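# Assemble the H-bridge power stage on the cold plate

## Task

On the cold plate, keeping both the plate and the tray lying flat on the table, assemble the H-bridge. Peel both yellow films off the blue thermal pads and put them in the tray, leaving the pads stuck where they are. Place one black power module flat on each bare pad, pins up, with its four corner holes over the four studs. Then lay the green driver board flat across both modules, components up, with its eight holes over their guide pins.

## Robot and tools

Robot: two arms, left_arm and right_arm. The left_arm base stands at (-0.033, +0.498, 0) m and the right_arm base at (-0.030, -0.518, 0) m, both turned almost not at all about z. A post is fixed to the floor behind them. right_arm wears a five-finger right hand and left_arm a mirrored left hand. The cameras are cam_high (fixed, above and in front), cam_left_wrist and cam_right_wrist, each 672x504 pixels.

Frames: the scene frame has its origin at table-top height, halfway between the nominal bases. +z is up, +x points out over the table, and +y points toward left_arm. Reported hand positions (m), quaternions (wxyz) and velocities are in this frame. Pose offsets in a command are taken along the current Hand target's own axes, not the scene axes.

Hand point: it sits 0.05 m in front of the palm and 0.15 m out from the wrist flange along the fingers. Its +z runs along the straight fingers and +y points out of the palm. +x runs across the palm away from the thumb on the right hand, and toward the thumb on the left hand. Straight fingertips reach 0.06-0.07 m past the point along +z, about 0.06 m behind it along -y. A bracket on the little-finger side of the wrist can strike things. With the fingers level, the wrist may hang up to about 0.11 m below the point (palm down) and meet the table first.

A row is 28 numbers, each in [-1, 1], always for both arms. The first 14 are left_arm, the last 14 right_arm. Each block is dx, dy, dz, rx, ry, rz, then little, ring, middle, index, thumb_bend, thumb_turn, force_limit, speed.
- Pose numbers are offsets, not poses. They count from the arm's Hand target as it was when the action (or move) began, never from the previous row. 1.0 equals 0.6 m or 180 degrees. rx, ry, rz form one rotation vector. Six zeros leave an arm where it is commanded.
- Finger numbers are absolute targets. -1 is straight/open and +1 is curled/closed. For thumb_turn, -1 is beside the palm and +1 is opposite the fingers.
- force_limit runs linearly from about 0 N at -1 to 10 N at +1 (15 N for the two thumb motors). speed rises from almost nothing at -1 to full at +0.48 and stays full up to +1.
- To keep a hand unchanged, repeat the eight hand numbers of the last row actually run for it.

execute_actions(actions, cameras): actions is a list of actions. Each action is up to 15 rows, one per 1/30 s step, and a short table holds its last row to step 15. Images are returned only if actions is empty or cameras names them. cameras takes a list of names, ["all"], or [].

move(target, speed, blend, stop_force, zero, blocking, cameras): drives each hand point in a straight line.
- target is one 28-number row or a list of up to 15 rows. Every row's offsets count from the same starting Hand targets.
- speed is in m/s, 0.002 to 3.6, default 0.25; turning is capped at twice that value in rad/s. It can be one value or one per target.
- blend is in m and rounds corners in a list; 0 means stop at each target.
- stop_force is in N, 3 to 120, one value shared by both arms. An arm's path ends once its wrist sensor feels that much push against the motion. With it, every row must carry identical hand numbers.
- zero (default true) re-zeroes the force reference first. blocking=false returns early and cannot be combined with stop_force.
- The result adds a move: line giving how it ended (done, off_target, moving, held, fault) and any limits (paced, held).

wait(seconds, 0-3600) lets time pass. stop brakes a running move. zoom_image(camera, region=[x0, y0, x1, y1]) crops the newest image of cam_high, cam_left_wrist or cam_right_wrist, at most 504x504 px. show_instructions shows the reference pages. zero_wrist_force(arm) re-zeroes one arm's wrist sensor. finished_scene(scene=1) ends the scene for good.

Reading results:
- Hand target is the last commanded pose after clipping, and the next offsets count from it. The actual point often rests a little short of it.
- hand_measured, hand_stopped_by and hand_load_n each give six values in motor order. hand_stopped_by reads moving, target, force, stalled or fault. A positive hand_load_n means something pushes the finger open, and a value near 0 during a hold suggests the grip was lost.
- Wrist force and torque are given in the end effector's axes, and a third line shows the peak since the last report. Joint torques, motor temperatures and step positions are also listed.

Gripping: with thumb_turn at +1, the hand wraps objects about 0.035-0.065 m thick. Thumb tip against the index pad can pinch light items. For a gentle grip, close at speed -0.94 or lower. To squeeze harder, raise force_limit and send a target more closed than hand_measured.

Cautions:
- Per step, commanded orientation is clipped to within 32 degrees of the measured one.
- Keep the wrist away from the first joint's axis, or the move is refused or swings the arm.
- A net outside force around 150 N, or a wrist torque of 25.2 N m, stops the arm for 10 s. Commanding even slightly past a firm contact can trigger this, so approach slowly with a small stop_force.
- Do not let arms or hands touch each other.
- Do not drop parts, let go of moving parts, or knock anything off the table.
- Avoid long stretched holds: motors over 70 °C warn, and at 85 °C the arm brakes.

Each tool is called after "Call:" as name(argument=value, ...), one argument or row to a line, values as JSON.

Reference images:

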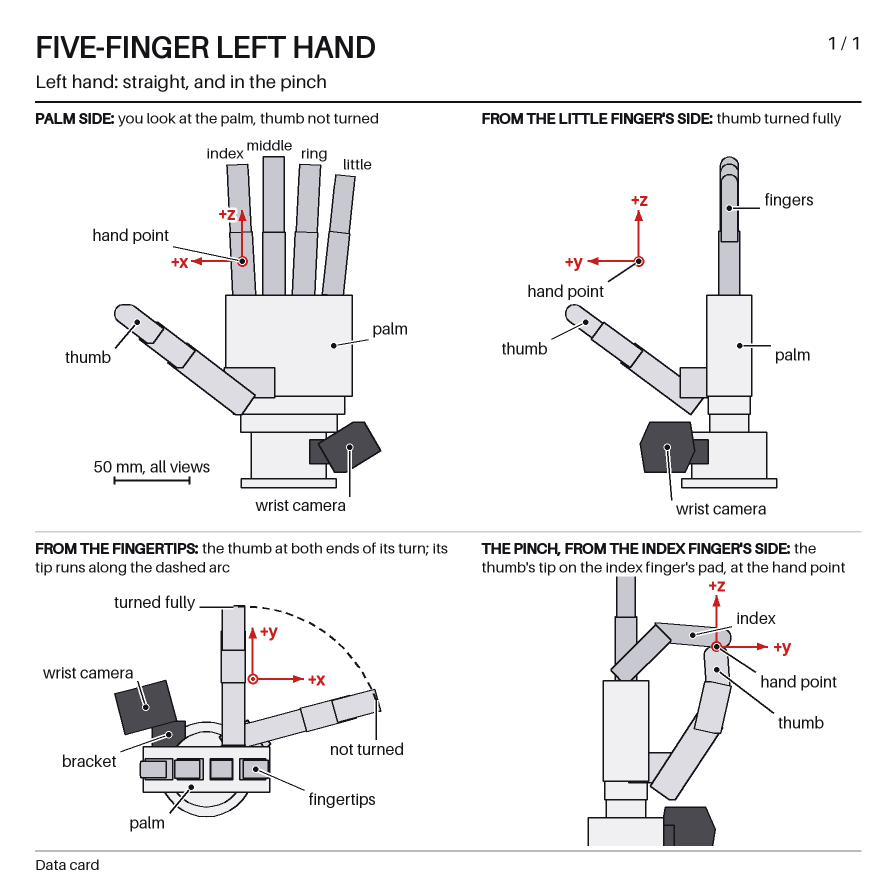

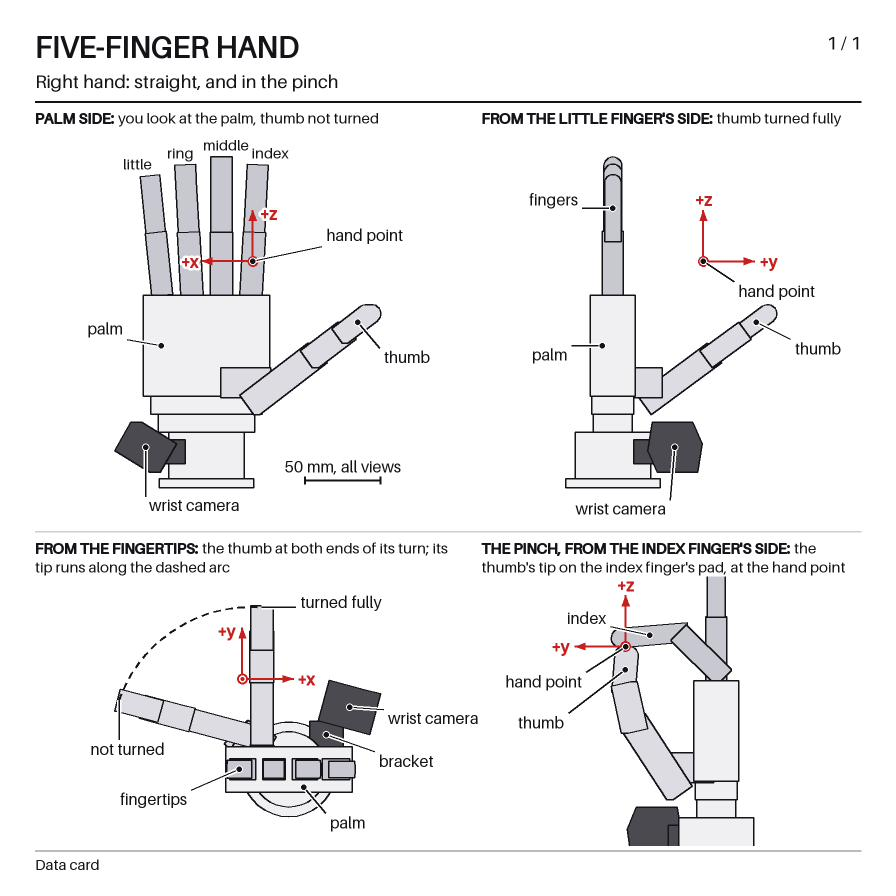

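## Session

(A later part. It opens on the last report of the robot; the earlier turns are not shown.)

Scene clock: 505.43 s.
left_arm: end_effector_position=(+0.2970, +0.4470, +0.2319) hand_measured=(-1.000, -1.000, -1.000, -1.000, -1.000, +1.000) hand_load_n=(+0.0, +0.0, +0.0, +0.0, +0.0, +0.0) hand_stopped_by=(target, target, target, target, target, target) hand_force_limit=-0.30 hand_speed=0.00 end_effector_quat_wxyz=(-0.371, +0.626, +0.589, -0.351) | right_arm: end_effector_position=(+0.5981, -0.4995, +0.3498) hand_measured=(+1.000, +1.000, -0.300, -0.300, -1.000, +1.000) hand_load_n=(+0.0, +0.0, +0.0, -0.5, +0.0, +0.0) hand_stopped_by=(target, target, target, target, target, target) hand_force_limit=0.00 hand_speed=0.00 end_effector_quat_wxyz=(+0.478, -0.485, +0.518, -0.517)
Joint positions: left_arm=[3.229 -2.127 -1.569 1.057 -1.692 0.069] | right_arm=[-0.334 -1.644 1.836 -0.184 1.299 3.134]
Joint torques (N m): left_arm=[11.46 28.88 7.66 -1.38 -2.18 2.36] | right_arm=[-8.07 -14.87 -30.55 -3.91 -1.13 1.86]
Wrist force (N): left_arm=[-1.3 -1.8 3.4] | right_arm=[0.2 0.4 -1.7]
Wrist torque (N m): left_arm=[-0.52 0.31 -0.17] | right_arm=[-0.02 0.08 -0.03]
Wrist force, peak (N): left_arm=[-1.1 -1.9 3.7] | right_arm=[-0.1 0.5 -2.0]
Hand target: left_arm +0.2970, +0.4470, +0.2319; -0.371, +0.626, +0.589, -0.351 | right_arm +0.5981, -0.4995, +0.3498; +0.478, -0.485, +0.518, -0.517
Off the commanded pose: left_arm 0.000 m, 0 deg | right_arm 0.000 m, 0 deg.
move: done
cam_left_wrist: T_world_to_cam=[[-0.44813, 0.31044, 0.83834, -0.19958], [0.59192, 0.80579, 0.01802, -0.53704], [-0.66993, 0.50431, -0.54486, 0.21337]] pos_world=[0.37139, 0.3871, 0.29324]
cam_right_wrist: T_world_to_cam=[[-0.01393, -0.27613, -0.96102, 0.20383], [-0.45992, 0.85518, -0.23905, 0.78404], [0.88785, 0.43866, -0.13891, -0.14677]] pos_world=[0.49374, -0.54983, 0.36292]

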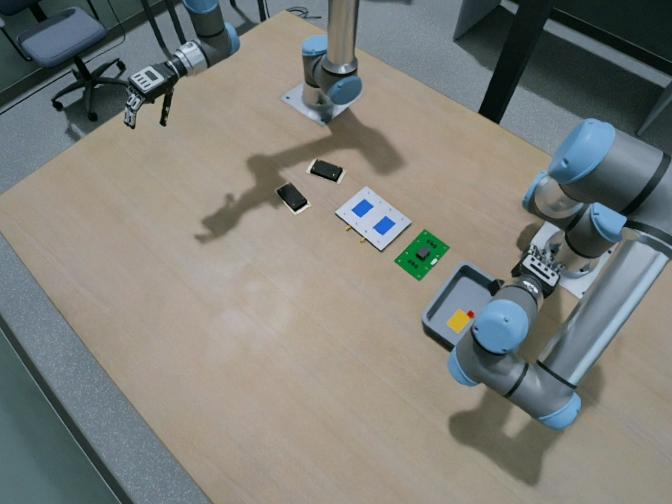

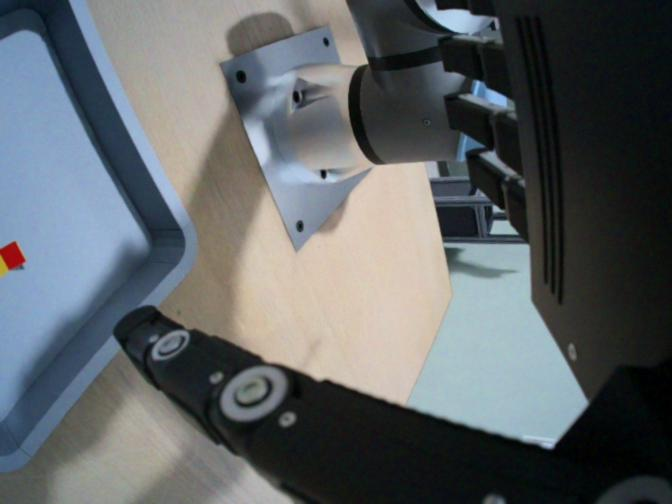

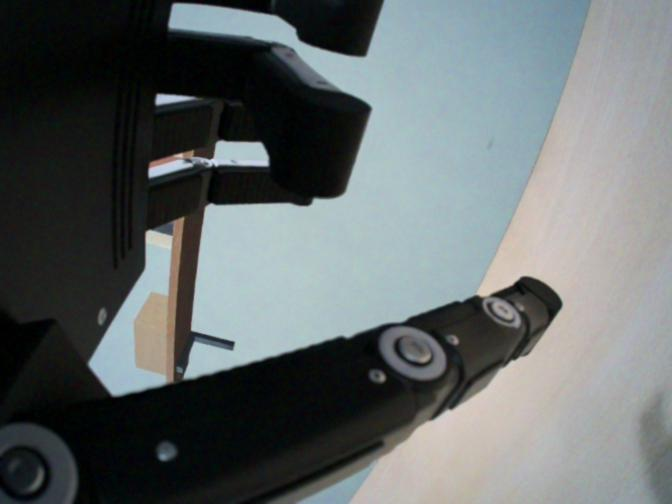

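Call:
move(
  target=[0,0,0,0,0,0,-1,-1,-1,-1,-1,1,-0.3,0,-0.352,0.285,-0.471,-0.222,0,0,1,1,-0.3,-0.3,-1,1,0,0],
  speed=0.25,
  cameras=["cam_high","cam_right_wrist"],
)

Scene clock: 520.40 s.
left_arm: end_effector_position=(+0.2970, +0.4470, +0.2319) hand_measured=(-1.000, -1.000, -1.000, -1.000, -1.000, +1.000) hand_load_n=(+0.0, +0.0, +0.0, +0.0, +0.0, +0.0) hand_stopped_by=(target, target, target, target, target, target) hand_force_limit=-0.30 hand_speed=0.00 end_effector_quat_wxyz=(-0.371, +0.626, +0.589, -0.351) | right_arm: end_effector_position=(+0.3305, -0.2692, +0.1798) hand_measured=(+1.000, +1.000, -0.300, -0.300, -1.000, +1.000) hand_load_n=(+0.0, +0.0, +0.0, +0.0, +0.0, +0.0) hand_stopped_by=(target, target, target, target, target, target) hand_force_limit=0.00 hand_speed=0.00 end_effector_quat_wxyz=(-0.284, +0.619, -0.664, +0.309)
Joint positions: left_arm=[3.229 -2.127 -1.569 1.057 -1.692 0.069] | right_arm=[0.403 -1.624 1.954 0.432 1.923 3.452]
Joint torques (N m): left_arm=[6.98 28.94 7.86 -2.17 -1.36 1.94] | right_arm=[5.9 -9.82 -13.22 0.74 0.22 1.46]
Wrist force (N): left_arm=[-1.3 -1.6 3.3] | right_arm=[0.8 -0.2 -1.2]
Wrist torque (N m): left_arm=[-0.48 0.32 -0.19] | right_arm=[-0.10 0.01 0.01]
Wrist force, peak (N): left_arm=[-1.4 -2.2 3.5] | right_arm=[-0.1 1.4 -1.6]
Hand target: left_arm +0.2970, +0.4470, +0.2319; -0.371, +0.626, +0.589, -0.351 | right_arm +0.3304, -0.2691, +0.1797; -0.284, +0.619, -0.664, +0.309
Off the commanded pose: left_arm 0.000 m, 0 deg | right_arm 0.000 m, 0 deg.
move: done
cam_right_wrist: T_world_to_cam=[[-0.63164, -0.22945, -0.74053, 0.27739], [-0.48853, 0.85949, 0.15039, 0.36399], [0.60197, 0.45677, -0.65498, 0.15822]] pos_world=[0.25779, -0.32147, 0.25431]

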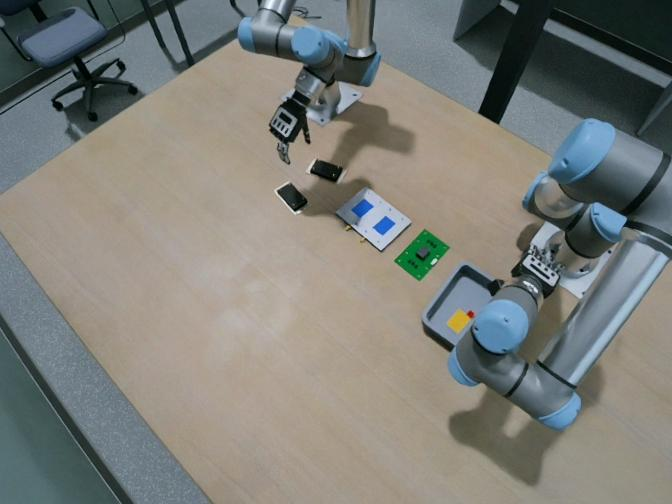

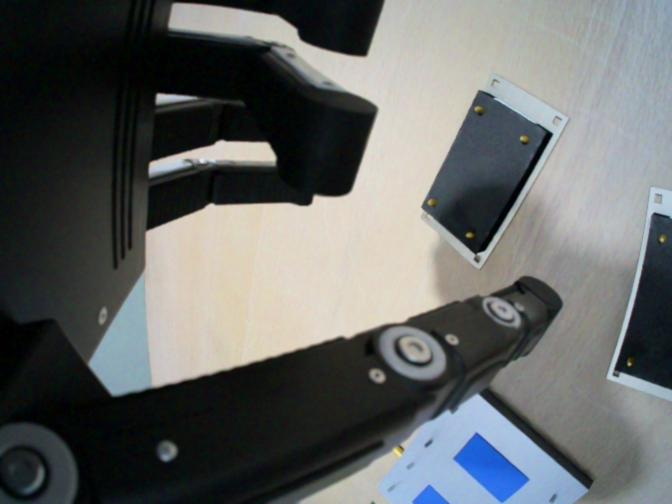

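Call:
zoom_image(
  camera="cam_right_wrist",
  region=[410, 60, 590, 280],
)

Call:
zoom_image(
  camera="cam_high",
  region=[260, 140, 420, 260],
)

Scaled by 2.291 from the camera's image (finer frame: 960x720).

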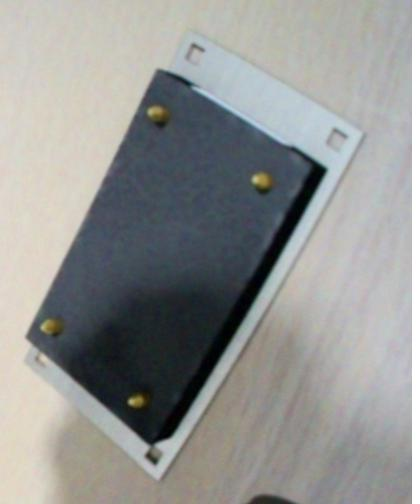

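Scaled by 3.150 from the camera's image (finer frame: 960x720).

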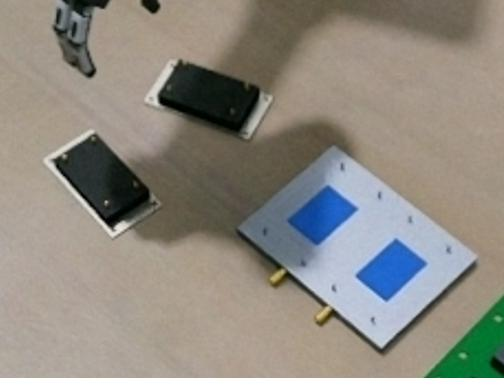

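Call:
move(
  target=[0,0,0,0,0,0,-1,-1,-1,-1,-1,1,-0.3,0,0.032,-0.0006,0.31,0.0165,0.0507,-0.0141,1,1,0,0,-1,1,0,0],
  speed=0.15,
  cameras=["cam_right_wrist"],
)

Scene clock: 544.73 s.
left_arm: end_effector_position=(+0.2970, +0.4470, +0.2319) hand_measured=(-1.000, -1.000, -1.000, -1.000, -1.000, +1.000) hand_load_n=(-0.5, -0.5, +0.0, +0.0, +0.0, +0.0) hand_stopped_by=(target, target, target, target, target, target) hand_force_limit=-0.30 hand_speed=0.00 end_effector_quat_wxyz=(-0.371, +0.626, +0.589, -0.351) | right_arm: end_effector_position=(+0.4705, -0.2994, +0.0597) hand_measured=(+1.000, +1.000, +0.000, +0.000, -1.000, +1.000) hand_load_n=(+0.0, +0.0, +0.0, +0.0, +0.0, +0.0) hand_stopped_by=(target, target, target, target, target, target) hand_force_limit=0.00 hand_speed=0.00 end_effector_quat_wxyz=(+0.239, -0.599, +0.662, -0.381)
Joint positions: left_arm=[3.229 -2.127 -1.569 1.057 -1.692 0.069] | right_arm=[0.308 -1.23 1.849 0.103 2.02 3.333]
Joint torques (N m): left_arm=[-1.92 28.33 8.26 -3.38 0.46 1.15] | right_arm=[7.37 -23.74 -12.06 1.92 -0.74 1.48]
Wrist force (N): left_arm=[-1.3 -1.9 3.0] | right_arm=[0.2 0.0 -1.1]
Wrist torque (N m): left_arm=[-0.50 0.30 -0.17] | right_arm=[-0.16 0.07 -0.16]
Wrist force, peak (N): left_arm=[-1.5 -2.2 3.6] | right_arm=[0.8 -0.2 -2.4]
Hand target: left_arm +0.2970, +0.4470, +0.2319; -0.371, +0.626, +0.589, -0.351 | right_arm +0.4705, -0.2993, +0.0596; +0.239, -0.599, +0.662, -0.381
Off the commanded pose: left_arm 0.000 m, 0 deg | right_arm 0.000 m, 0 deg.
move: done
cam_right_wrist: T_world_to_cam=[[-0.62401, -0.27479, -0.73151, 0.25228], [-0.40964, 0.91222, 0.00677, 0.46362], [0.66544, 0.30388, -0.6818, -0.0649]] pos_world=[0.39053, -0.33388, 0.13715]

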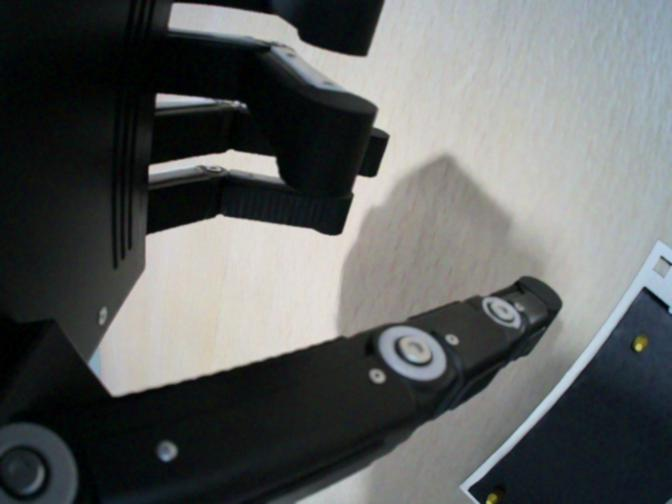

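Call:
move(
  target=[0,0,0,0,0,0,-1,-1,-1,-1,-1,1,-0.3,0,0,0,0,0,0,0,-1,-1,0,0,-1,1,0,0],
)

Call:
move(
  target=[0,0,0,0,0,0,-1,-1,-1,-1,-1,1,-0.3,0,-0.0104,0.0593,0.0447,0,0,0,-1,-1,0,0,-1,1,0,0],
  speed=0.008,
  stop_force=4,
  cameras=["cam_right_wrist"],
)

Scene clock: 558.30 s.
left_arm: end_effector_position=(+0.2970, +0.4470, +0.2319) hand_measured=(-1.000, -1.000, -1.000, -1.000, -1.000, +1.000) hand_load_n=(+0.0, +0.0, -0.5, +0.0, +0.0, +0.0) hand_stopped_by=(target, target, target, target, target, target) hand_force_limit=-0.30 hand_speed=0.00 end_effector_quat_wxyz=(-0.371, +0.626, +0.589, -0.351) | right_arm: end_effector_position=(+0.4705, -0.2993, +0.0596) hand_measured=(-1.000, -1.000, +0.000, +0.000, -1.000, +1.000) hand_load_n=(+0.0, +0.0, +0.0, +0.0, +0.0, +0.0) hand_stopped_by=(target, target, target, target, target, target) hand_force_limit=0.00 hand_speed=0.00 end_effector_quat_wxyz=(+0.239, -0.599, +0.662, -0.381)
Joint positions: left_arm=[3.229 -2.127 -1.569 1.057 -1.692 0.069] | right_arm=[0.308 -1.23 1.849 0.103 2.02 3.333]
Joint torques (N m): left_arm=[-6.23 28.7 8 -3.58 1.45 0.82] | right_arm=[8.95 -23.12 -21.83 -1.01 1.93 -1.32]
Wrist force (N): left_arm=[-1.2 -1.8 3.5] | right_arm=[0.0 0.1 -1.0]
Wrist torque (N m): left_arm=[-0.52 0.30 -0.17] | right_arm=[-0.16 0.09 -0.17]
Wrist force, peak (N): left_arm=[-1.2 -1.9 3.7] | right_arm=[0.1 0.1 -1.4]
Hand target: left_arm +0.2970, +0.4470, +0.2319; -0.371, +0.626, +0.589, -0.351 | right_arm +0.4705, -0.2993, +0.0596; +0.239, -0.599, +0.662, -0.381
Off the commanded pose: left_arm 0.000 m, 0 deg | right_arm 0.000 m, 0 deg.
move: done

Scene clock: 564.30 s.
left_arm: end_effector_position=(+0.2970, +0.4470, +0.2319) hand_measured=(-1.000, -1.000, -1.000, -1.000, -1.000, +1.000) hand_load_n=(+0.0, +0.0, +0.0, +0.0, +0.0, +0.0) hand_stopped_by=(target, target, target, target, target, target) hand_force_limit=-0.30 hand_speed=0.00 end_effector_quat_wxyz=(-0.371, +0.626, +0.589, -0.351) | right_arm: end_effector_position=(+0.4705, -0.2993, +0.0196) hand_measured=(-1.000, -1.000, +0.000, +0.000, -1.000, +1.000) hand_load_n=(+0.0, +0.0, +0.0, +0.0, +0.0, +0.0) hand_stopped_by=(target, target, target, target, target, target) hand_force_limit=0.00 hand_speed=0.00 end_effector_quat_wxyz=(+0.239, -0.599, +0.662, -0.381)
Joint positions: left_arm=[3.229 -2.127 -1.569 1.057 -1.692 0.069] | right_arm=[0.308 -1.169 1.887 0.004 2.02 3.333]
Joint torques (N m): left_arm=[-6.68 28.02 8.32 -3.71 1.74 0.69] | right_arm=[-8.24 -34.17 -23.01 3.3 -0.91 -1.49]
Wrist force (N): left_arm=[-1.4 -1.6 3.4] | right_arm=[0.9 -3.3 -2.2]
Wrist torque (N m): left_arm=[-0.49 0.33 -0.19] | right_arm=[-0.20 0.06 -0.20]
Wrist force, peak (N): left_arm=[-1.3 -1.8 3.7] | right_arm=[1.9 -7.0 -3.5]
Hand target: left_arm +0.2970, +0.4470, +0.2319; -0.371, +0.626, +0.589, -0.351 | right_arm +0.4705, -0.2993, +0.0196; +0.239, -0.599, +0.662, -0.381 (not the last commanded pose)
Off the commanded pose: left_arm 0.000 m, 0 deg | right_arm 0.005 m, 0 deg.
move: contact (right_arm)
cam_right_wrist: T_world_to_cam=[[-0.62396, -0.27486, -0.73153, 0.2229], [-0.40976, 0.91217, 0.00676, 0.46392], [0.66542, 0.30397, -0.68178, -0.0922]] pos_world=[0.39053, -0.33388, 0.09706]

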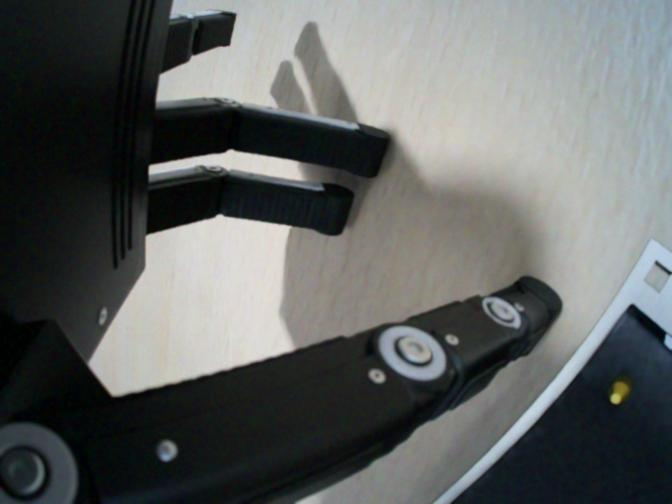

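Call:
move(
  target=[
    [0,0,0,0,0,0,-1,-1,-1,-1,-1,1,-0.3,0,0.0116,-0.0659,-0.0497,0,0,0,-1,-1,-0.3,-0.3,-1,1,0,0],
    [0,0,0,0,0,0,-1,-1,-1,-1,-1,1,-0.3,0,-0.032,0.0053,-0.1553,0,0,0,-1,-1,-0.3,-0.3,-1,1,0,0],
  ],
  speed=0.1,
  cameras=["cam_right_wrist"],
)

Scene clock: 582.63 s.
left_arm: end_effector_position=(+0.2970, +0.4470, +0.2319) hand_measured=(-1.000, -1.000, -1.000, -1.000, -1.000, +1.000) hand_load_n=(+0.0, +0.0, -0.5, +0.0, +0.0, +0.0) hand_stopped_by=(target, target, target, target, target, target) hand_force_limit=-0.30 hand_speed=0.00 end_effector_quat_wxyz=(-0.371, +0.626, +0.589, -0.351) | right_arm: end_effector_position=(+0.3997, -0.2604, +0.0699) hand_measured=(-1.000, -1.000, -0.300, -0.300, -1.000, +1.000) hand_load_n=(+0.0, +0.0, +0.0, +0.0, +0.0, +0.0) hand_stopped_by=(target, target, target, target, target, target) hand_force_limit=0.00 hand_speed=0.00 end_effector_quat_wxyz=(+0.239, -0.599, +0.662, -0.381)
Joint positions: left_arm=[3.229 -2.127 -1.569 1.057 -1.692 0.069] | right_arm=[0.472 -1.289 1.913 0.161 2.14 3.462]
Joint torques (N m): left_arm=[-7.46 29.01 8.64 -3.85 1.96 -0.04] | right_arm=[2.85 -19.33 -24.55 -1.76 -0.14 -0.61]
Wrist force (N): left_arm=[-1.2 -1.8 3.5] | right_arm=[1.1 0.1 -1.2]
Wrist torque (N m): left_arm=[-0.52 0.31 -0.17] | right_arm=[-0.08 -0.08 0.06]
Wrist force, peak (N): left_arm=[-1.4 -1.8 3.8] | right_arm=[0.9 -3.7 -2.5]
Hand target: left_arm +0.2970, +0.4470, +0.2319; -0.371, +0.626, +0.589, -0.351 | right_arm +0.3997, -0.2603, +0.0699; +0.239, -0.599, +0.662, -0.381
Off the commanded pose: left_arm 0.000 m, 0 deg | right_arm 0.000 m, 0 deg.
move: done
cam_right_wrist: T_world_to_cam=[[-0.624, -0.27488, -0.73148, 0.22637], [-0.40978, 0.91216, 0.00679, 0.39904], [0.66536, 0.30399, -0.68183, -0.02262]] pos_world=[0.31983, -0.29488, 0.14746]

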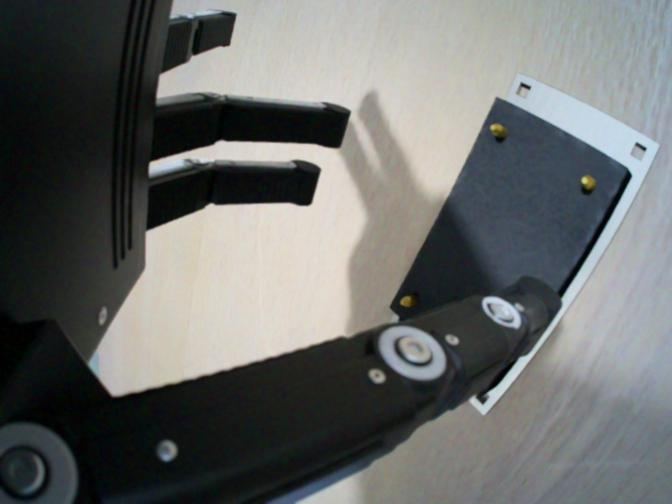

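Call:
move(
  target=[0,0,0,0,0,0,-1,-1,-1,-1,-1,1,-0.3,0,-0.0106,0.0604,0.0455,0,0,0,-1,-1,-0.3,-0.3,-1,1,0,0],
  speed=0.02,
  stop_force=5,
  cameras=["cam_right_wrist"],
)

Scene clock: 607.17 s.
left_arm: end_effector_position=(+0.2970, +0.4470, +0.2319) hand_measured=(-1.000, -1.000, -1.000, -1.000, -1.000, +1.000) hand_load_n=(+0.0, +0.0, +0.0, +0.0, +0.0, +0.0) hand_stopped_by=(target, target, target, target, target, target) hand_force_limit=-0.30 hand_speed=0.00 end_effector_quat_wxyz=(-0.371, +0.626, +0.589, -0.351) | right_arm: end_effector_position=(+0.3997, -0.2604, +0.0241) hand_measured=(-1.000, -1.000, -0.300, -0.300, -1.000, +1.000) hand_load_n=(+0.0, +0.0, +0.0, +0.0, +0.0, +0.0) hand_stopped_by=(target, target, target, target, target, target) hand_force_limit=0.00 hand_speed=0.00 end_effector_quat_wxyz=(+0.239, -0.599, +0.662, -0.381)
Joint positions: left_arm=[3.229 -2.127 -1.569 1.057 -1.692 0.069] | right_arm=[0.472 -1.216 1.959 0.042 2.14 3.462]
Joint torques (N m): left_arm=[-6.88 28.89 7.35 -3.93 1.81 -0.68] | right_arm=[-7.14 -36.09 -24.35 2.97 -0.6 -1.18]
Wrist force (N): left_arm=[-1.2 -1.8 3.0] | right_arm=[1.2 1.1 -1.5]
Wrist torque (N m): left_arm=[-0.50 0.29 -0.17] | right_arm=[-0.13 -0.07 0.07]
Wrist force, peak (N): left_arm=[-1.3 -2.1 3.9] | right_arm=[0.5 -0.4 -9.1]
Hand target: left_arm +0.2970, +0.4470, +0.2319; -0.371, +0.626, +0.589, -0.351 | right_arm +0.3997, -0.2604, +0.0241; +0.239, -0.599, +0.662, -0.381
Off the commanded pose: left_arm 0.000 m, 0 deg | right_arm 0.000 m, 0 deg.
move: done
cam_right_wrist: T_world_to_cam=[[-0.62396, -0.27486, -0.73153, 0.1928], [-0.40976, 0.91217, 0.00676, 0.39935], [0.66542, 0.30397, -0.68178, -0.05395]] pos_world=[0.31983, -0.29488, 0.10156]

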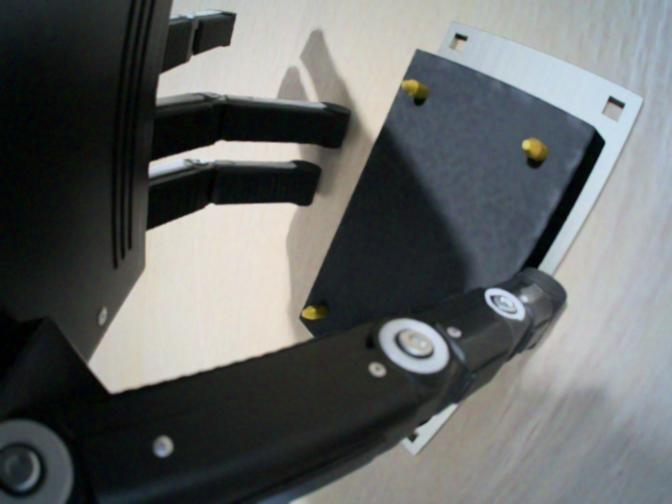

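Call:
move(
  target=[0,0,0,0,0,0,-1,-1,-1,-1,-1,1,-0.3,0,0,0,0,0,0,0,-1,-1,0.35,0.35,-1,1,-0.2,-0.9],
  speed=0.02,
  cameras=["cam_right_wrist"],
)

Scene clock: 624.70 s.
left_arm: end_effector_position=(+0.2970, +0.4470, +0.2319) hand_measured=(-1.000, -1.000, -1.000, -1.000, -1.000, +1.000) hand_load_n=(+0.0, +0.0, +0.0, +0.0, +0.0, +0.0) hand_stopped_by=(target, target, target, target, target, target) hand_force_limit=-0.30 hand_speed=0.00 end_effector_quat_wxyz=(-0.371, +0.626, +0.589, -0.351) | right_arm: end_effector_position=(+0.3997, -0.2604, +0.0241) hand_measured=(-1.000, -1.000, +0.052, +0.090, -1.000, +1.000) hand_load_n=(+0.0, +0.0, +5.5, +5.5, +0.5, +0.0) hand_stopped_by=(target, target, force, force, target, target) hand_force_limit=-0.20 hand_speed=-0.90 end_effector_quat_wxyz=(+0.239, -0.599, +0.662, -0.381)
Joint positions: left_arm=[3.229 -2.127 -1.569 1.057 -1.692 0.069] | right_arm=[0.472 -1.216 1.959 0.042 2.14 3.462]
Joint torques (N m): left_arm=[-6.83 29.1 8.11 -3.77 1.77 -1.28] | right_arm=[6.07 -33.15 -22.42 -1.16 -0.72 1.34]
Wrist force (N): left_arm=[-1.1 -1.8 3.3] | right_arm=[0.2 1.4 0.4]
Wrist torque (N m): left_arm=[-0.51 0.27 -0.17] | right_arm=[-0.14 -0.02 0.07]
Wrist force, peak (N): left_arm=[-1.3 -2.0 3.7] | right_arm=[1.3 1.1 -1.9]
Hand target: left_arm +0.2970, +0.4470, +0.2319; -0.371, +0.626, +0.589, -0.351 | right_arm +0.3997, -0.2604, +0.0241; +0.239, -0.599, +0.662, -0.381
Off the commanded pose: left_arm 0.000 m, 0 deg | right_arm 0.000 m, 0 deg.
move: done
cam_right_wrist: T_world_to_cam=[[-0.62396, -0.27486, -0.73153, 0.1928], [-0.40976, 0.91217, 0.00676, 0.39935], [0.66542, 0.30397, -0.68178, -0.05395]] pos_world=[0.31983, -0.29488, 0.10156]

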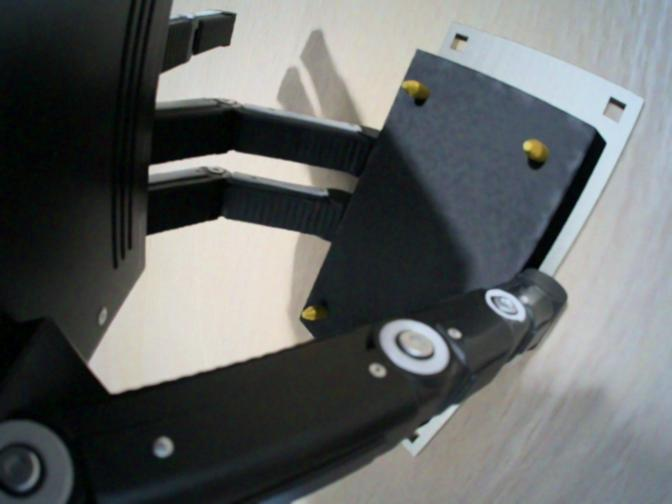

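Call:
move(
  target=[0,0,0,0,0,0,-1,-1,-1,-1,-1,1,-0.3,0,0,0,0,0,0,0,-1,-1,0.36,0.36,-1,1,0.3,-0.92],
  speed=0.02,
)

Call:
move(
  target=[0,0,0,0,0,0,-1,-1,-1,-1,-1,1,-0.3,0,0.0116,-0.0659,-0.0497,0,0,0,-1,-1,0.36,0.36,-1,1,0.3,-0.92],
  speed=0.03,
  cameras=["cam_right_wrist","cam_high"],
)

Scene clock: 635.33 s.
left_arm: end_effector_position=(+0.2970, +0.4470, +0.2319) hand_measured=(-1.000, -1.000, -1.000, -1.000, -1.000, +1.000) hand_load_n=(+0.0, +0.0, +0.0, +0.0, +0.0, +0.0) hand_stopped_by=(target, target, target, target, target, target) hand_force_limit=-0.30 hand_speed=0.00 end_effector_quat_wxyz=(-0.371, +0.626, +0.589, -0.351) | right_arm: end_effector_position=(+0.3997, -0.2604, +0.0241) hand_measured=(-1.000, -1.000, +0.064, +0.102, -1.000, +1.000) hand_load_n=(+0.0, +0.0, +8.0, +7.5, +0.5, +0.0) hand_stopped_by=(target, target, force, force, target, target) hand_force_limit=0.30 hand_speed=-0.92 end_effector_quat_wxyz=(+0.239, -0.599, +0.662, -0.381)
Joint positions: left_arm=[3.229 -2.127 -1.569 1.057 -1.692 0.069] | right_arm=[0.472 -1.216 1.959 0.042 2.14 3.462]
Joint torques (N m): left_arm=[-7.23 29.45 8.32 -3.75 1.92 -1.68] | right_arm=[6.1 -35.09 -11.89 -1.14 0.92 1.35]
Wrist force (N): left_arm=[-1.1 -2.1 3.2] | right_arm=[0.6 1.9 0.4]
Wrist torque (N m): left_arm=[-0.55 0.28 -0.16] | right_arm=[-0.10 -0.08 0.08]
Wrist force, peak (N): left_arm=[-1.4 -2.3 3.4] | right_arm=[0.5 2.2 0.6]
Hand target: left_arm +0.2970, +0.4470, +0.2319; -0.371, +0.626, +0.589, -0.351 | right_arm +0.3997, -0.2604, +0.0241; +0.239, -0.599, +0.662, -0.381
Off the commanded pose: left_arm 0.000 m, 0 deg | right_arm 0.000 m, 0 deg.
move: done

Scene clock: 637.30 s.
left_arm: end_effector_position=(+0.2970, +0.4470, +0.2319) hand_measured=(-1.000, -1.000, -1.000, -1.000, -1.000, +1.000) hand_load_n=(+0.0, +0.0, +0.0, +0.0, +0.0, +0.0) hand_stopped_by=(target, target, target, target, target, target) hand_force_limit=-0.30 hand_speed=0.00 end_effector_quat_wxyz=(-0.371, +0.626, +0.589, -0.351) | right_arm: end_effector_position=(+0.3998, -0.2603, +0.0742) hand_measured=(-1.000, -1.000, +0.064, +0.102, -1.000, +1.000) hand_load_n=(+0.0, +0.0, +8.0, +7.5, +0.5, +0.0) hand_stopped_by=(target, target, force, force, target, target) hand_force_limit=0.30 hand_speed=-0.92 end_effector_quat_wxyz=(+0.239, -0.599, +0.662, -0.381) end_effector_velocity=(+0.000, +0.000, -0.001) end_effector_angular_velocity=(+0.002, -0.003, -0.001)
Joint positions: left_arm=[3.229 -2.127 -1.569 1.057 -1.692 0.069] | right_arm=[0.472 -1.295 1.908 0.172 2.14 3.462]
Joint velocities: left_arm=[within noise] | right_arm=[0 0 0.002 -0.005 0 0.001]
Joint torques (N m): left_arm=[-7.58 29.45 7.41 -3.72 1.77 -1.8] | right_arm=[6.8 -21.44 -9.46 -2 2.52 1.48]
Wrist force (N): left_arm=[-1.3 -1.8 3.3] | right_arm=[0.3 2.2 0.9]
Wrist torque (N m): left_arm=[-0.51 0.30 -0.17] | right_arm=[-0.11 -0.05 0.08]
Wrist force, peak (N): left_arm=[-1.4 -2.0 3.4] | right_arm=[0.5 2.8 1.1]
Hand target: left_arm +0.2970, +0.4470, +0.2319; -0.371, +0.626, +0.589, -0.351 | right_arm +0.3997, -0.2604, +0.0741; +0.239, -0.599, +0.662, -0.381
Off the commanded pose: left_arm 0.000 m, 0 deg | right_arm 0.000 m, 0 deg.
move: done
cam_right_wrist: T_world_to_cam=[[-0.62391, -0.27484, -0.73158, 0.22952], [-0.40976, 0.91217, 0.00676, 0.39901], [0.66546, 0.30399, -0.68173, -0.01974]] pos_world=[0.31983, -0.29488, 0.15176]
Images, in order (width x height): cam_high 672x504, cam_right_wrist 672x504.

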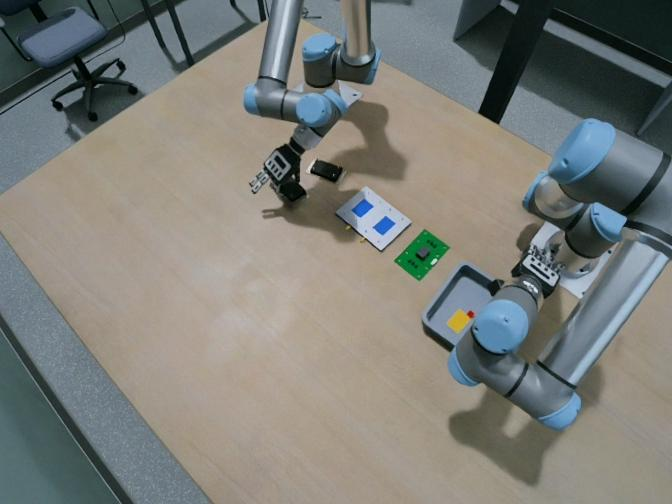

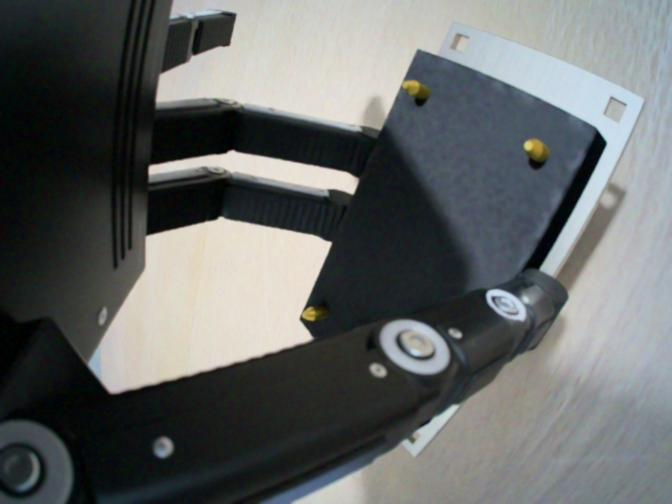

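Call:
move(
  target=[
    [0,0,0,0,0,0,-1,-1,-1,-1,-1,1,-0.3,0,-0.0433,-0.0348,-0.1878,0.0372,-0.2116,-0.1594,-1,-1,0.36,0.36,-1,1,0.3,-0.92],
    [0,0,0,0,0,0,-1,-1,-1,-1,-1,1,-0.3,0,-0.2872,0.0568,-0.3382,0.0745,-0.4231,-0.3189,-1,-1,0.36,0.36,-1,1,0.3,-0.92],
  ],
  speed=0.2,
  blend=0.04,
  cameras=["cam_right_wrist","cam_high"],
)

Scene clock: 667.20 s.
left_arm: end_effector_position=(+0.2970, +0.4470, +0.2319) hand_measured=(-1.000, -1.000, -1.000, -1.000, -1.000, +1.000) hand_load_n=(+0.0, +0.0, +0.0, +0.0, +0.0, +0.0) hand_stopped_by=(target, target, target, target, target, target) hand_force_limit=-0.30 hand_speed=0.00 end_effector_quat_wxyz=(-0.371, +0.626, +0.589, -0.351) | right_arm: end_effector_position=(+0.2508, -0.0483, +0.1441) hand_measured=(-1.000, -1.000, +0.064, +0.102, -1.000, +1.000) hand_load_n=(+0.0, +0.0, +8.0, +7.5, +1.0, +0.0) hand_stopped_by=(target, target, force, force, target, target) hand_force_limit=0.30 hand_speed=-0.92 end_effector_quat_wxyz=(-0.443, +0.893, +0.004, +0.076)
Joint positions: left_arm=[3.229 -2.127 -1.569 1.057 -1.692 0.069] | right_arm=[0.52 -1.312 1.744 0.44 0.893 2.326]
Joint torques (N m): left_arm=[-7.42 29.6 8.64 -3.67 1.86 -1.84] | right_arm=[-4.19 -26.52 -19.12 -0.67 -0.51 -0.02]
Wrist force (N): left_arm=[-1.1 -1.9 3.3] | right_arm=[0.0 2.2 1.1]
Wrist torque (N m): left_arm=[-0.53 0.28 -0.16] | right_arm=[-0.19 0.02 -0.09]
Wrist force, peak (N): left_arm=[-1.5 -2.2 3.5] | right_arm=[0.4 2.7 1.4]
Hand target: left_arm +0.2970, +0.4470, +0.2319; -0.371, +0.626, +0.589, -0.351 | right_arm +0.2508, -0.0483, +0.1441; -0.443, +0.893, +0.005, +0.076
Off the commanded pose: left_arm 0.000 m, 0 deg | right_arm 0.000 m, 0 deg.
move: done
cam_right_wrist: T_world_to_cam=[[0.34176, -0.59036, -0.73121, -0.01162], [-0.86169, -0.50738, 0.0069, 0.18885], [-0.37508, 0.62772, -0.68212, 0.33917]] pos_world=[0.29391, -0.12394, 0.22156]
Images, in order (width x height): cam_high 672x504, cam_right_wrist 672x504.

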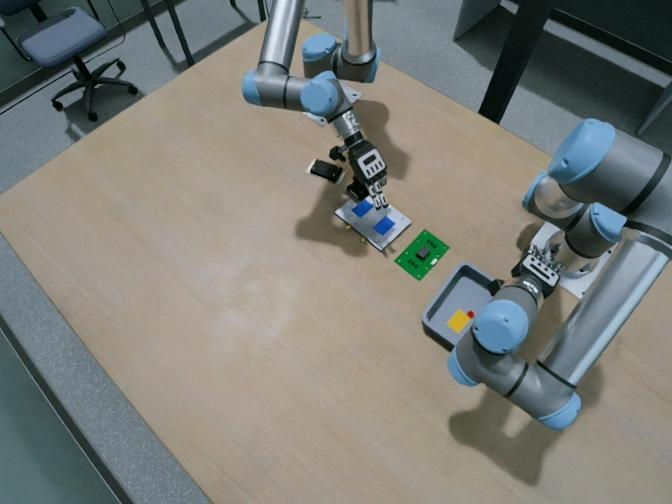

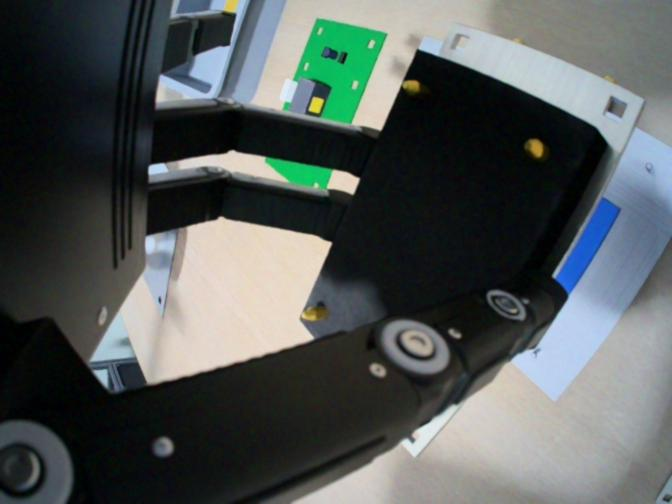

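Call:
zoom_image(
  camera="cam_right_wrist",
  region=[440, 20, 672, 200],
)

Call:
zoom_image(
  camera="cam_right_wrist",
  region=[400, 280, 600, 460],
)

Scaled by 2.172 from the camera's image (finer frame: 960x720).

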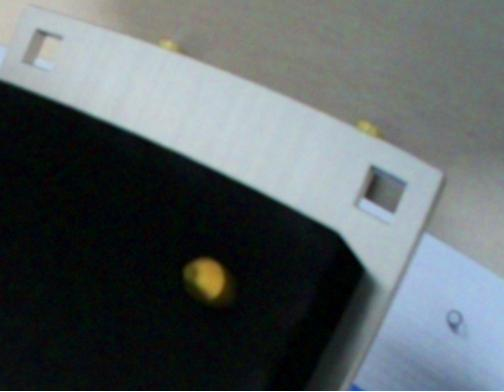

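Scaled by 2.520 from the camera's image (finer frame: 960x720).

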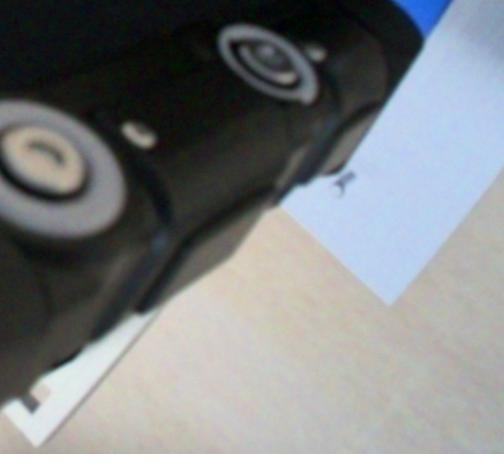

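Call:
move(
  target=[0,0,0,0,0,0,-1,-1,-1,-1,-1,1,-0.3,0,-0.0116,0.1159,0.0894,0,0,0,-1,-1,0.36,0.36,-1,1,0.3,-0.92],
  speed=0.05,
  stop_force=6,
  cameras=["cam_right_wrist","cam_high"],
)

Call:
zoom_image(
  camera="cam_right_wrist",
  region=[440, 20, 672, 200],
)

Call:
zoom_image(
  camera="cam_right_wrist",
  region=[390, 380, 470, 470],
)

Scene clock: 696.27 s.
left_arm: end_effector_position=(+0.2970, +0.4470, +0.2319) hand_measured=(-1.000, -1.000, -1.000, -1.000, -1.000, +1.000) hand_load_n=(+0.0, +0.0, +0.0, +0.0, +0.0, +0.0) hand_stopped_by=(target, target, target, target, target, target) hand_force_limit=-0.30 hand_speed=0.00 end_effector_quat_wxyz=(-0.371, +0.626, +0.589, -0.351) | right_arm: end_effector_position=(+0.2563, -0.0476, +0.0561) hand_measured=(-1.000, -1.000, +0.064, +0.102, -1.000, +1.000) hand_load_n=(+0.0, +0.0, +8.0, +7.5, +0.5, +0.0) hand_stopped_by=(target, target, force, force, target, target) hand_force_limit=0.30 hand_speed=-0.92 end_effector_quat_wxyz=(-0.443, +0.893, +0.005, +0.076)
Joint positions: left_arm=[3.229 -2.127 -1.569 1.057 -1.692 0.069] | right_arm=[0.515 -1.193 1.84 0.228 0.889 2.321]
Joint torques (N m): left_arm=[-5.84 29.1 8.19 -3.9 1.92 -1.84] | right_arm=[3.51 -37.57 -24.53 3.36 -1.12 1.26]
Wrist force (N): left_arm=[-1.4 -2.1 3.2] | right_arm=[-0.2 2.2 1.3]
Wrist torque (N m): left_arm=[-0.56 0.32 -0.17] | right_arm=[-0.21 0.03 0.01]
Wrist force, peak (N): left_arm=[-1.3 -2.0 3.7] | right_arm=[-0.1 3.0 1.7]
Hand target: left_arm +0.2970, +0.4470, +0.2319; -0.371, +0.626, +0.589, -0.351 | right_arm +0.2562, -0.0476, +0.0561; -0.443, +0.893, +0.005, +0.076
Off the commanded pose: left_arm 0.000 m, 0 deg | right_arm 0.000 m, 0 deg.
move: done
cam_right_wrist: T_world_to_cam=[[0.34184, -0.59032, -0.73121, -0.07734], [-0.86166, -0.50744, 0.00684, 0.19446], [-0.37508, 0.62772, -0.68212, 0.2808]] pos_world=[0.29932, -0.12324, 0.13365]
Images, in order (width x height): cam_high 672x504, cam_right_wrist 672x504.

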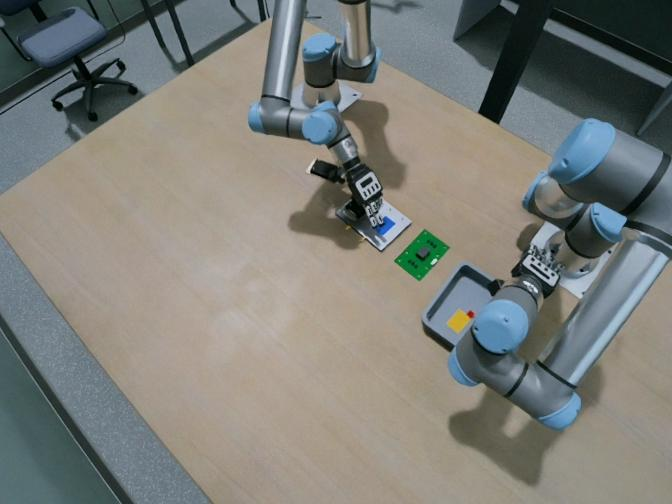

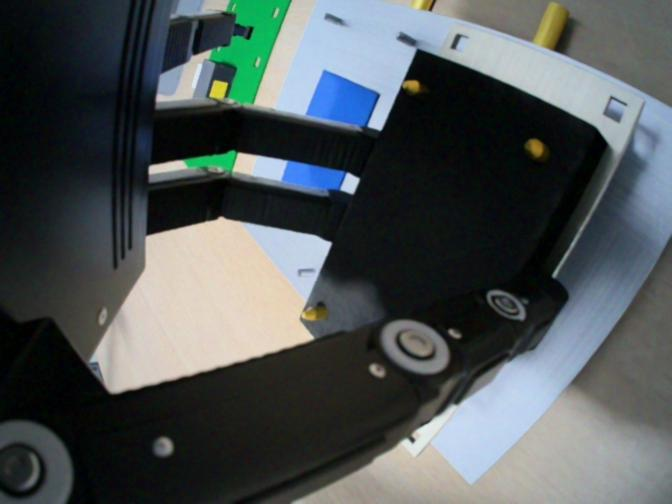

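Scaled by 2.172 from the camera's image (finer frame: 960x720).

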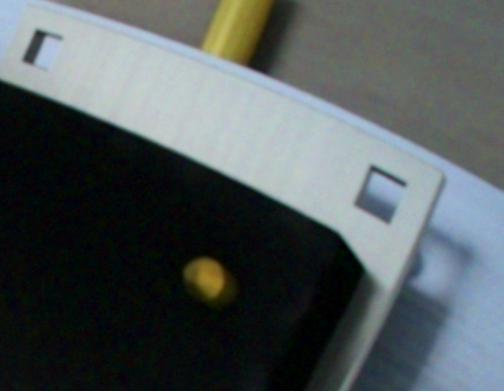

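Scaled by 5.600 from the camera's image (finer frame: 960x720).

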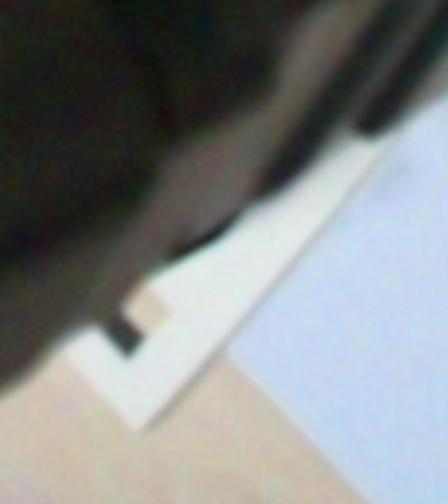

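Call:
zoom_image(
  camera="cam_right_wrist",
  region=[310, 0, 470, 80],
)

Call:
zoom_image(
  camera="cam_right_wrist",
  region=[270, 240, 370, 350],
)

Call:
zoom_image(
  camera="cam_right_wrist",
  region=[590, 80, 670, 160],
)

Scaled by 3.150 from the camera's image (finer frame: 960x720).

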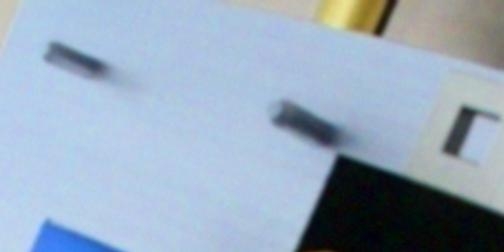

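Scaled by 4.582 from the camera's image (finer frame: 960x720).

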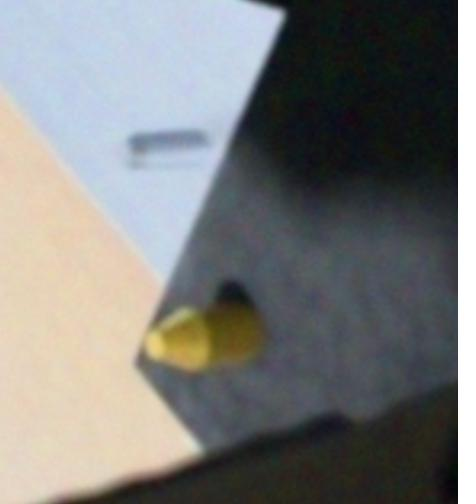

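Scaled by 6.300 from the camera's image (finer frame: 960x720).

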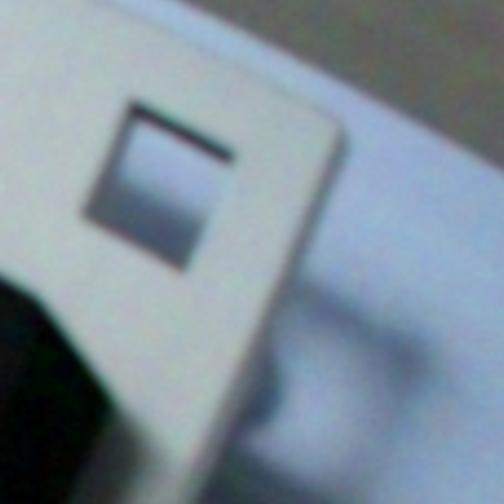

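Call:
move(
  target=[0,0,0,0,0,0,-1,-1,-1,-1,-1,1,-0.3,0,-0.0005,0.0105,0.0025,0,0,0,-1,-1,0.36,0.36,-1,1,0.3,-0.92],
  speed=0.02,
  stop_force=3,
  cameras=["cam_right_wrist"],
)

Call:
zoom_image(
  camera="cam_right_wrist",
  region=[590, 80, 670, 160],
)

Call:
zoom_image(
  camera="cam_right_wrist",
  region=[430, 10, 510, 80],
)

Scene clock: 719.77 s.
left_arm: end_effector_position=(+0.2970, +0.4470, +0.2319) hand_measured=(-1.000, -1.000, -1.000, -1.000, -1.000, +1.000) hand_load_n=(+0.0, +0.0, +0.0, +0.0, +0.0, +0.0) hand_stopped_by=(target, target, target, target, target, target) hand_force_limit=-0.30 hand_speed=0.00 end_effector_quat_wxyz=(-0.371, +0.626, +0.589, -0.351) | right_arm: end_effector_position=(+0.2566, -0.0503, +0.0502) hand_measured=(-1.000, -1.000, +0.064, +0.102, -1.000, +1.000) hand_load_n=(+0.0, +0.0, +8.0, +7.5, +0.5, +0.0) hand_stopped_by=(target, target, force, force, target, target) hand_force_limit=0.30 hand_speed=-0.92 end_effector_quat_wxyz=(-0.443, +0.893, +0.005, +0.076)
Joint positions: left_arm=[3.229 -2.127 -1.569 1.057 -1.692 0.069] | right_arm=[0.509 -1.187 1.851 0.215 0.885 2.314]
Joint torques (N m): left_arm=[-7.15 29.09 8.57 -3.71 1.84 -1.99] | right_arm=[7.09 -38.35 -24.65 3.72 0.63 1.5]
Wrist force (N): left_arm=[-1.2 -2.0 3.2] | right_arm=[-0.1 2.2 1.2]
Wrist torque (N m): left_arm=[-0.53 0.29 -0.17] | right_arm=[-0.21 0.03 0.02]
Wrist force, peak (N): left_arm=[-1.3 -2.2 3.5] | right_arm=[0.1 2.4 1.6]
Hand target: left_arm +0.2970, +0.4470, +0.2319; -0.371, +0.626, +0.589, -0.351 | right_arm +0.2566, -0.0503, +0.0502; -0.443, +0.893, +0.005, +0.076
Off the commanded pose: left_arm 0.000 m, 0 deg | right_arm 0.000 m, 0 deg.
move: done
cam_right_wrist: T_world_to_cam=[[0.34184, -0.59032, -0.73121, -0.08333], [-0.86166, -0.50744, 0.00684, 0.19352], [-0.37508, 0.62772, -0.68212, 0.27855]] pos_world=[0.29972, -0.12584, 0.12776]

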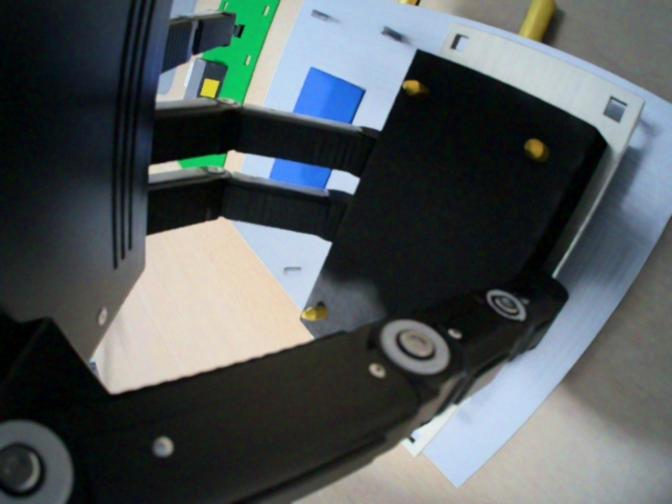

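Scaled by 6.300 from the camera's image (finer frame: 960x720).

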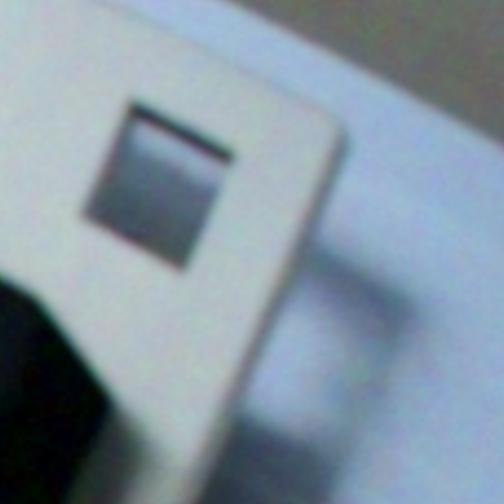

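Scaled by 6.300 from the camera's image (finer frame: 960x720).

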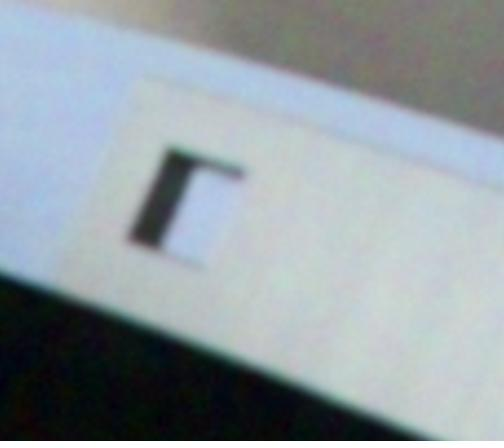

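Call:
zoom_image(
  camera="cam_right_wrist",
  region=[300, 0, 420, 60],
)

Call:
zoom_image(
  camera="cam_right_wrist",
  region=[260, 240, 340, 340],
)

Call:
zoom_image(
  camera="cam_right_wrist",
  region=[390, 400, 470, 500],
)

Scaled by 4.200 from the camera's image (finer frame: 960x720).

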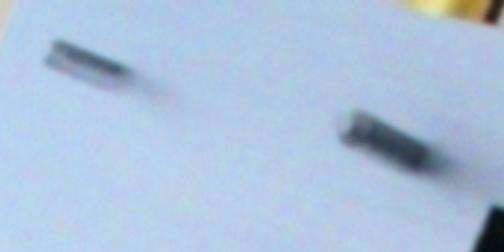

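Scaled by 5.040 from the camera's image (finer frame: 960x720).

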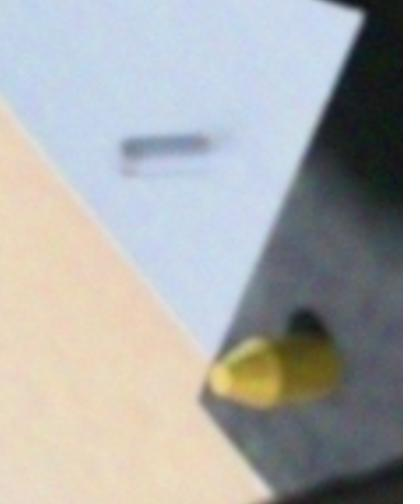

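Scaled by 5.040 from the camera's image (finer frame: 960x720).

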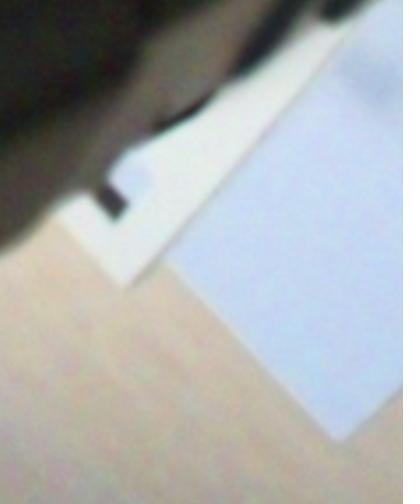

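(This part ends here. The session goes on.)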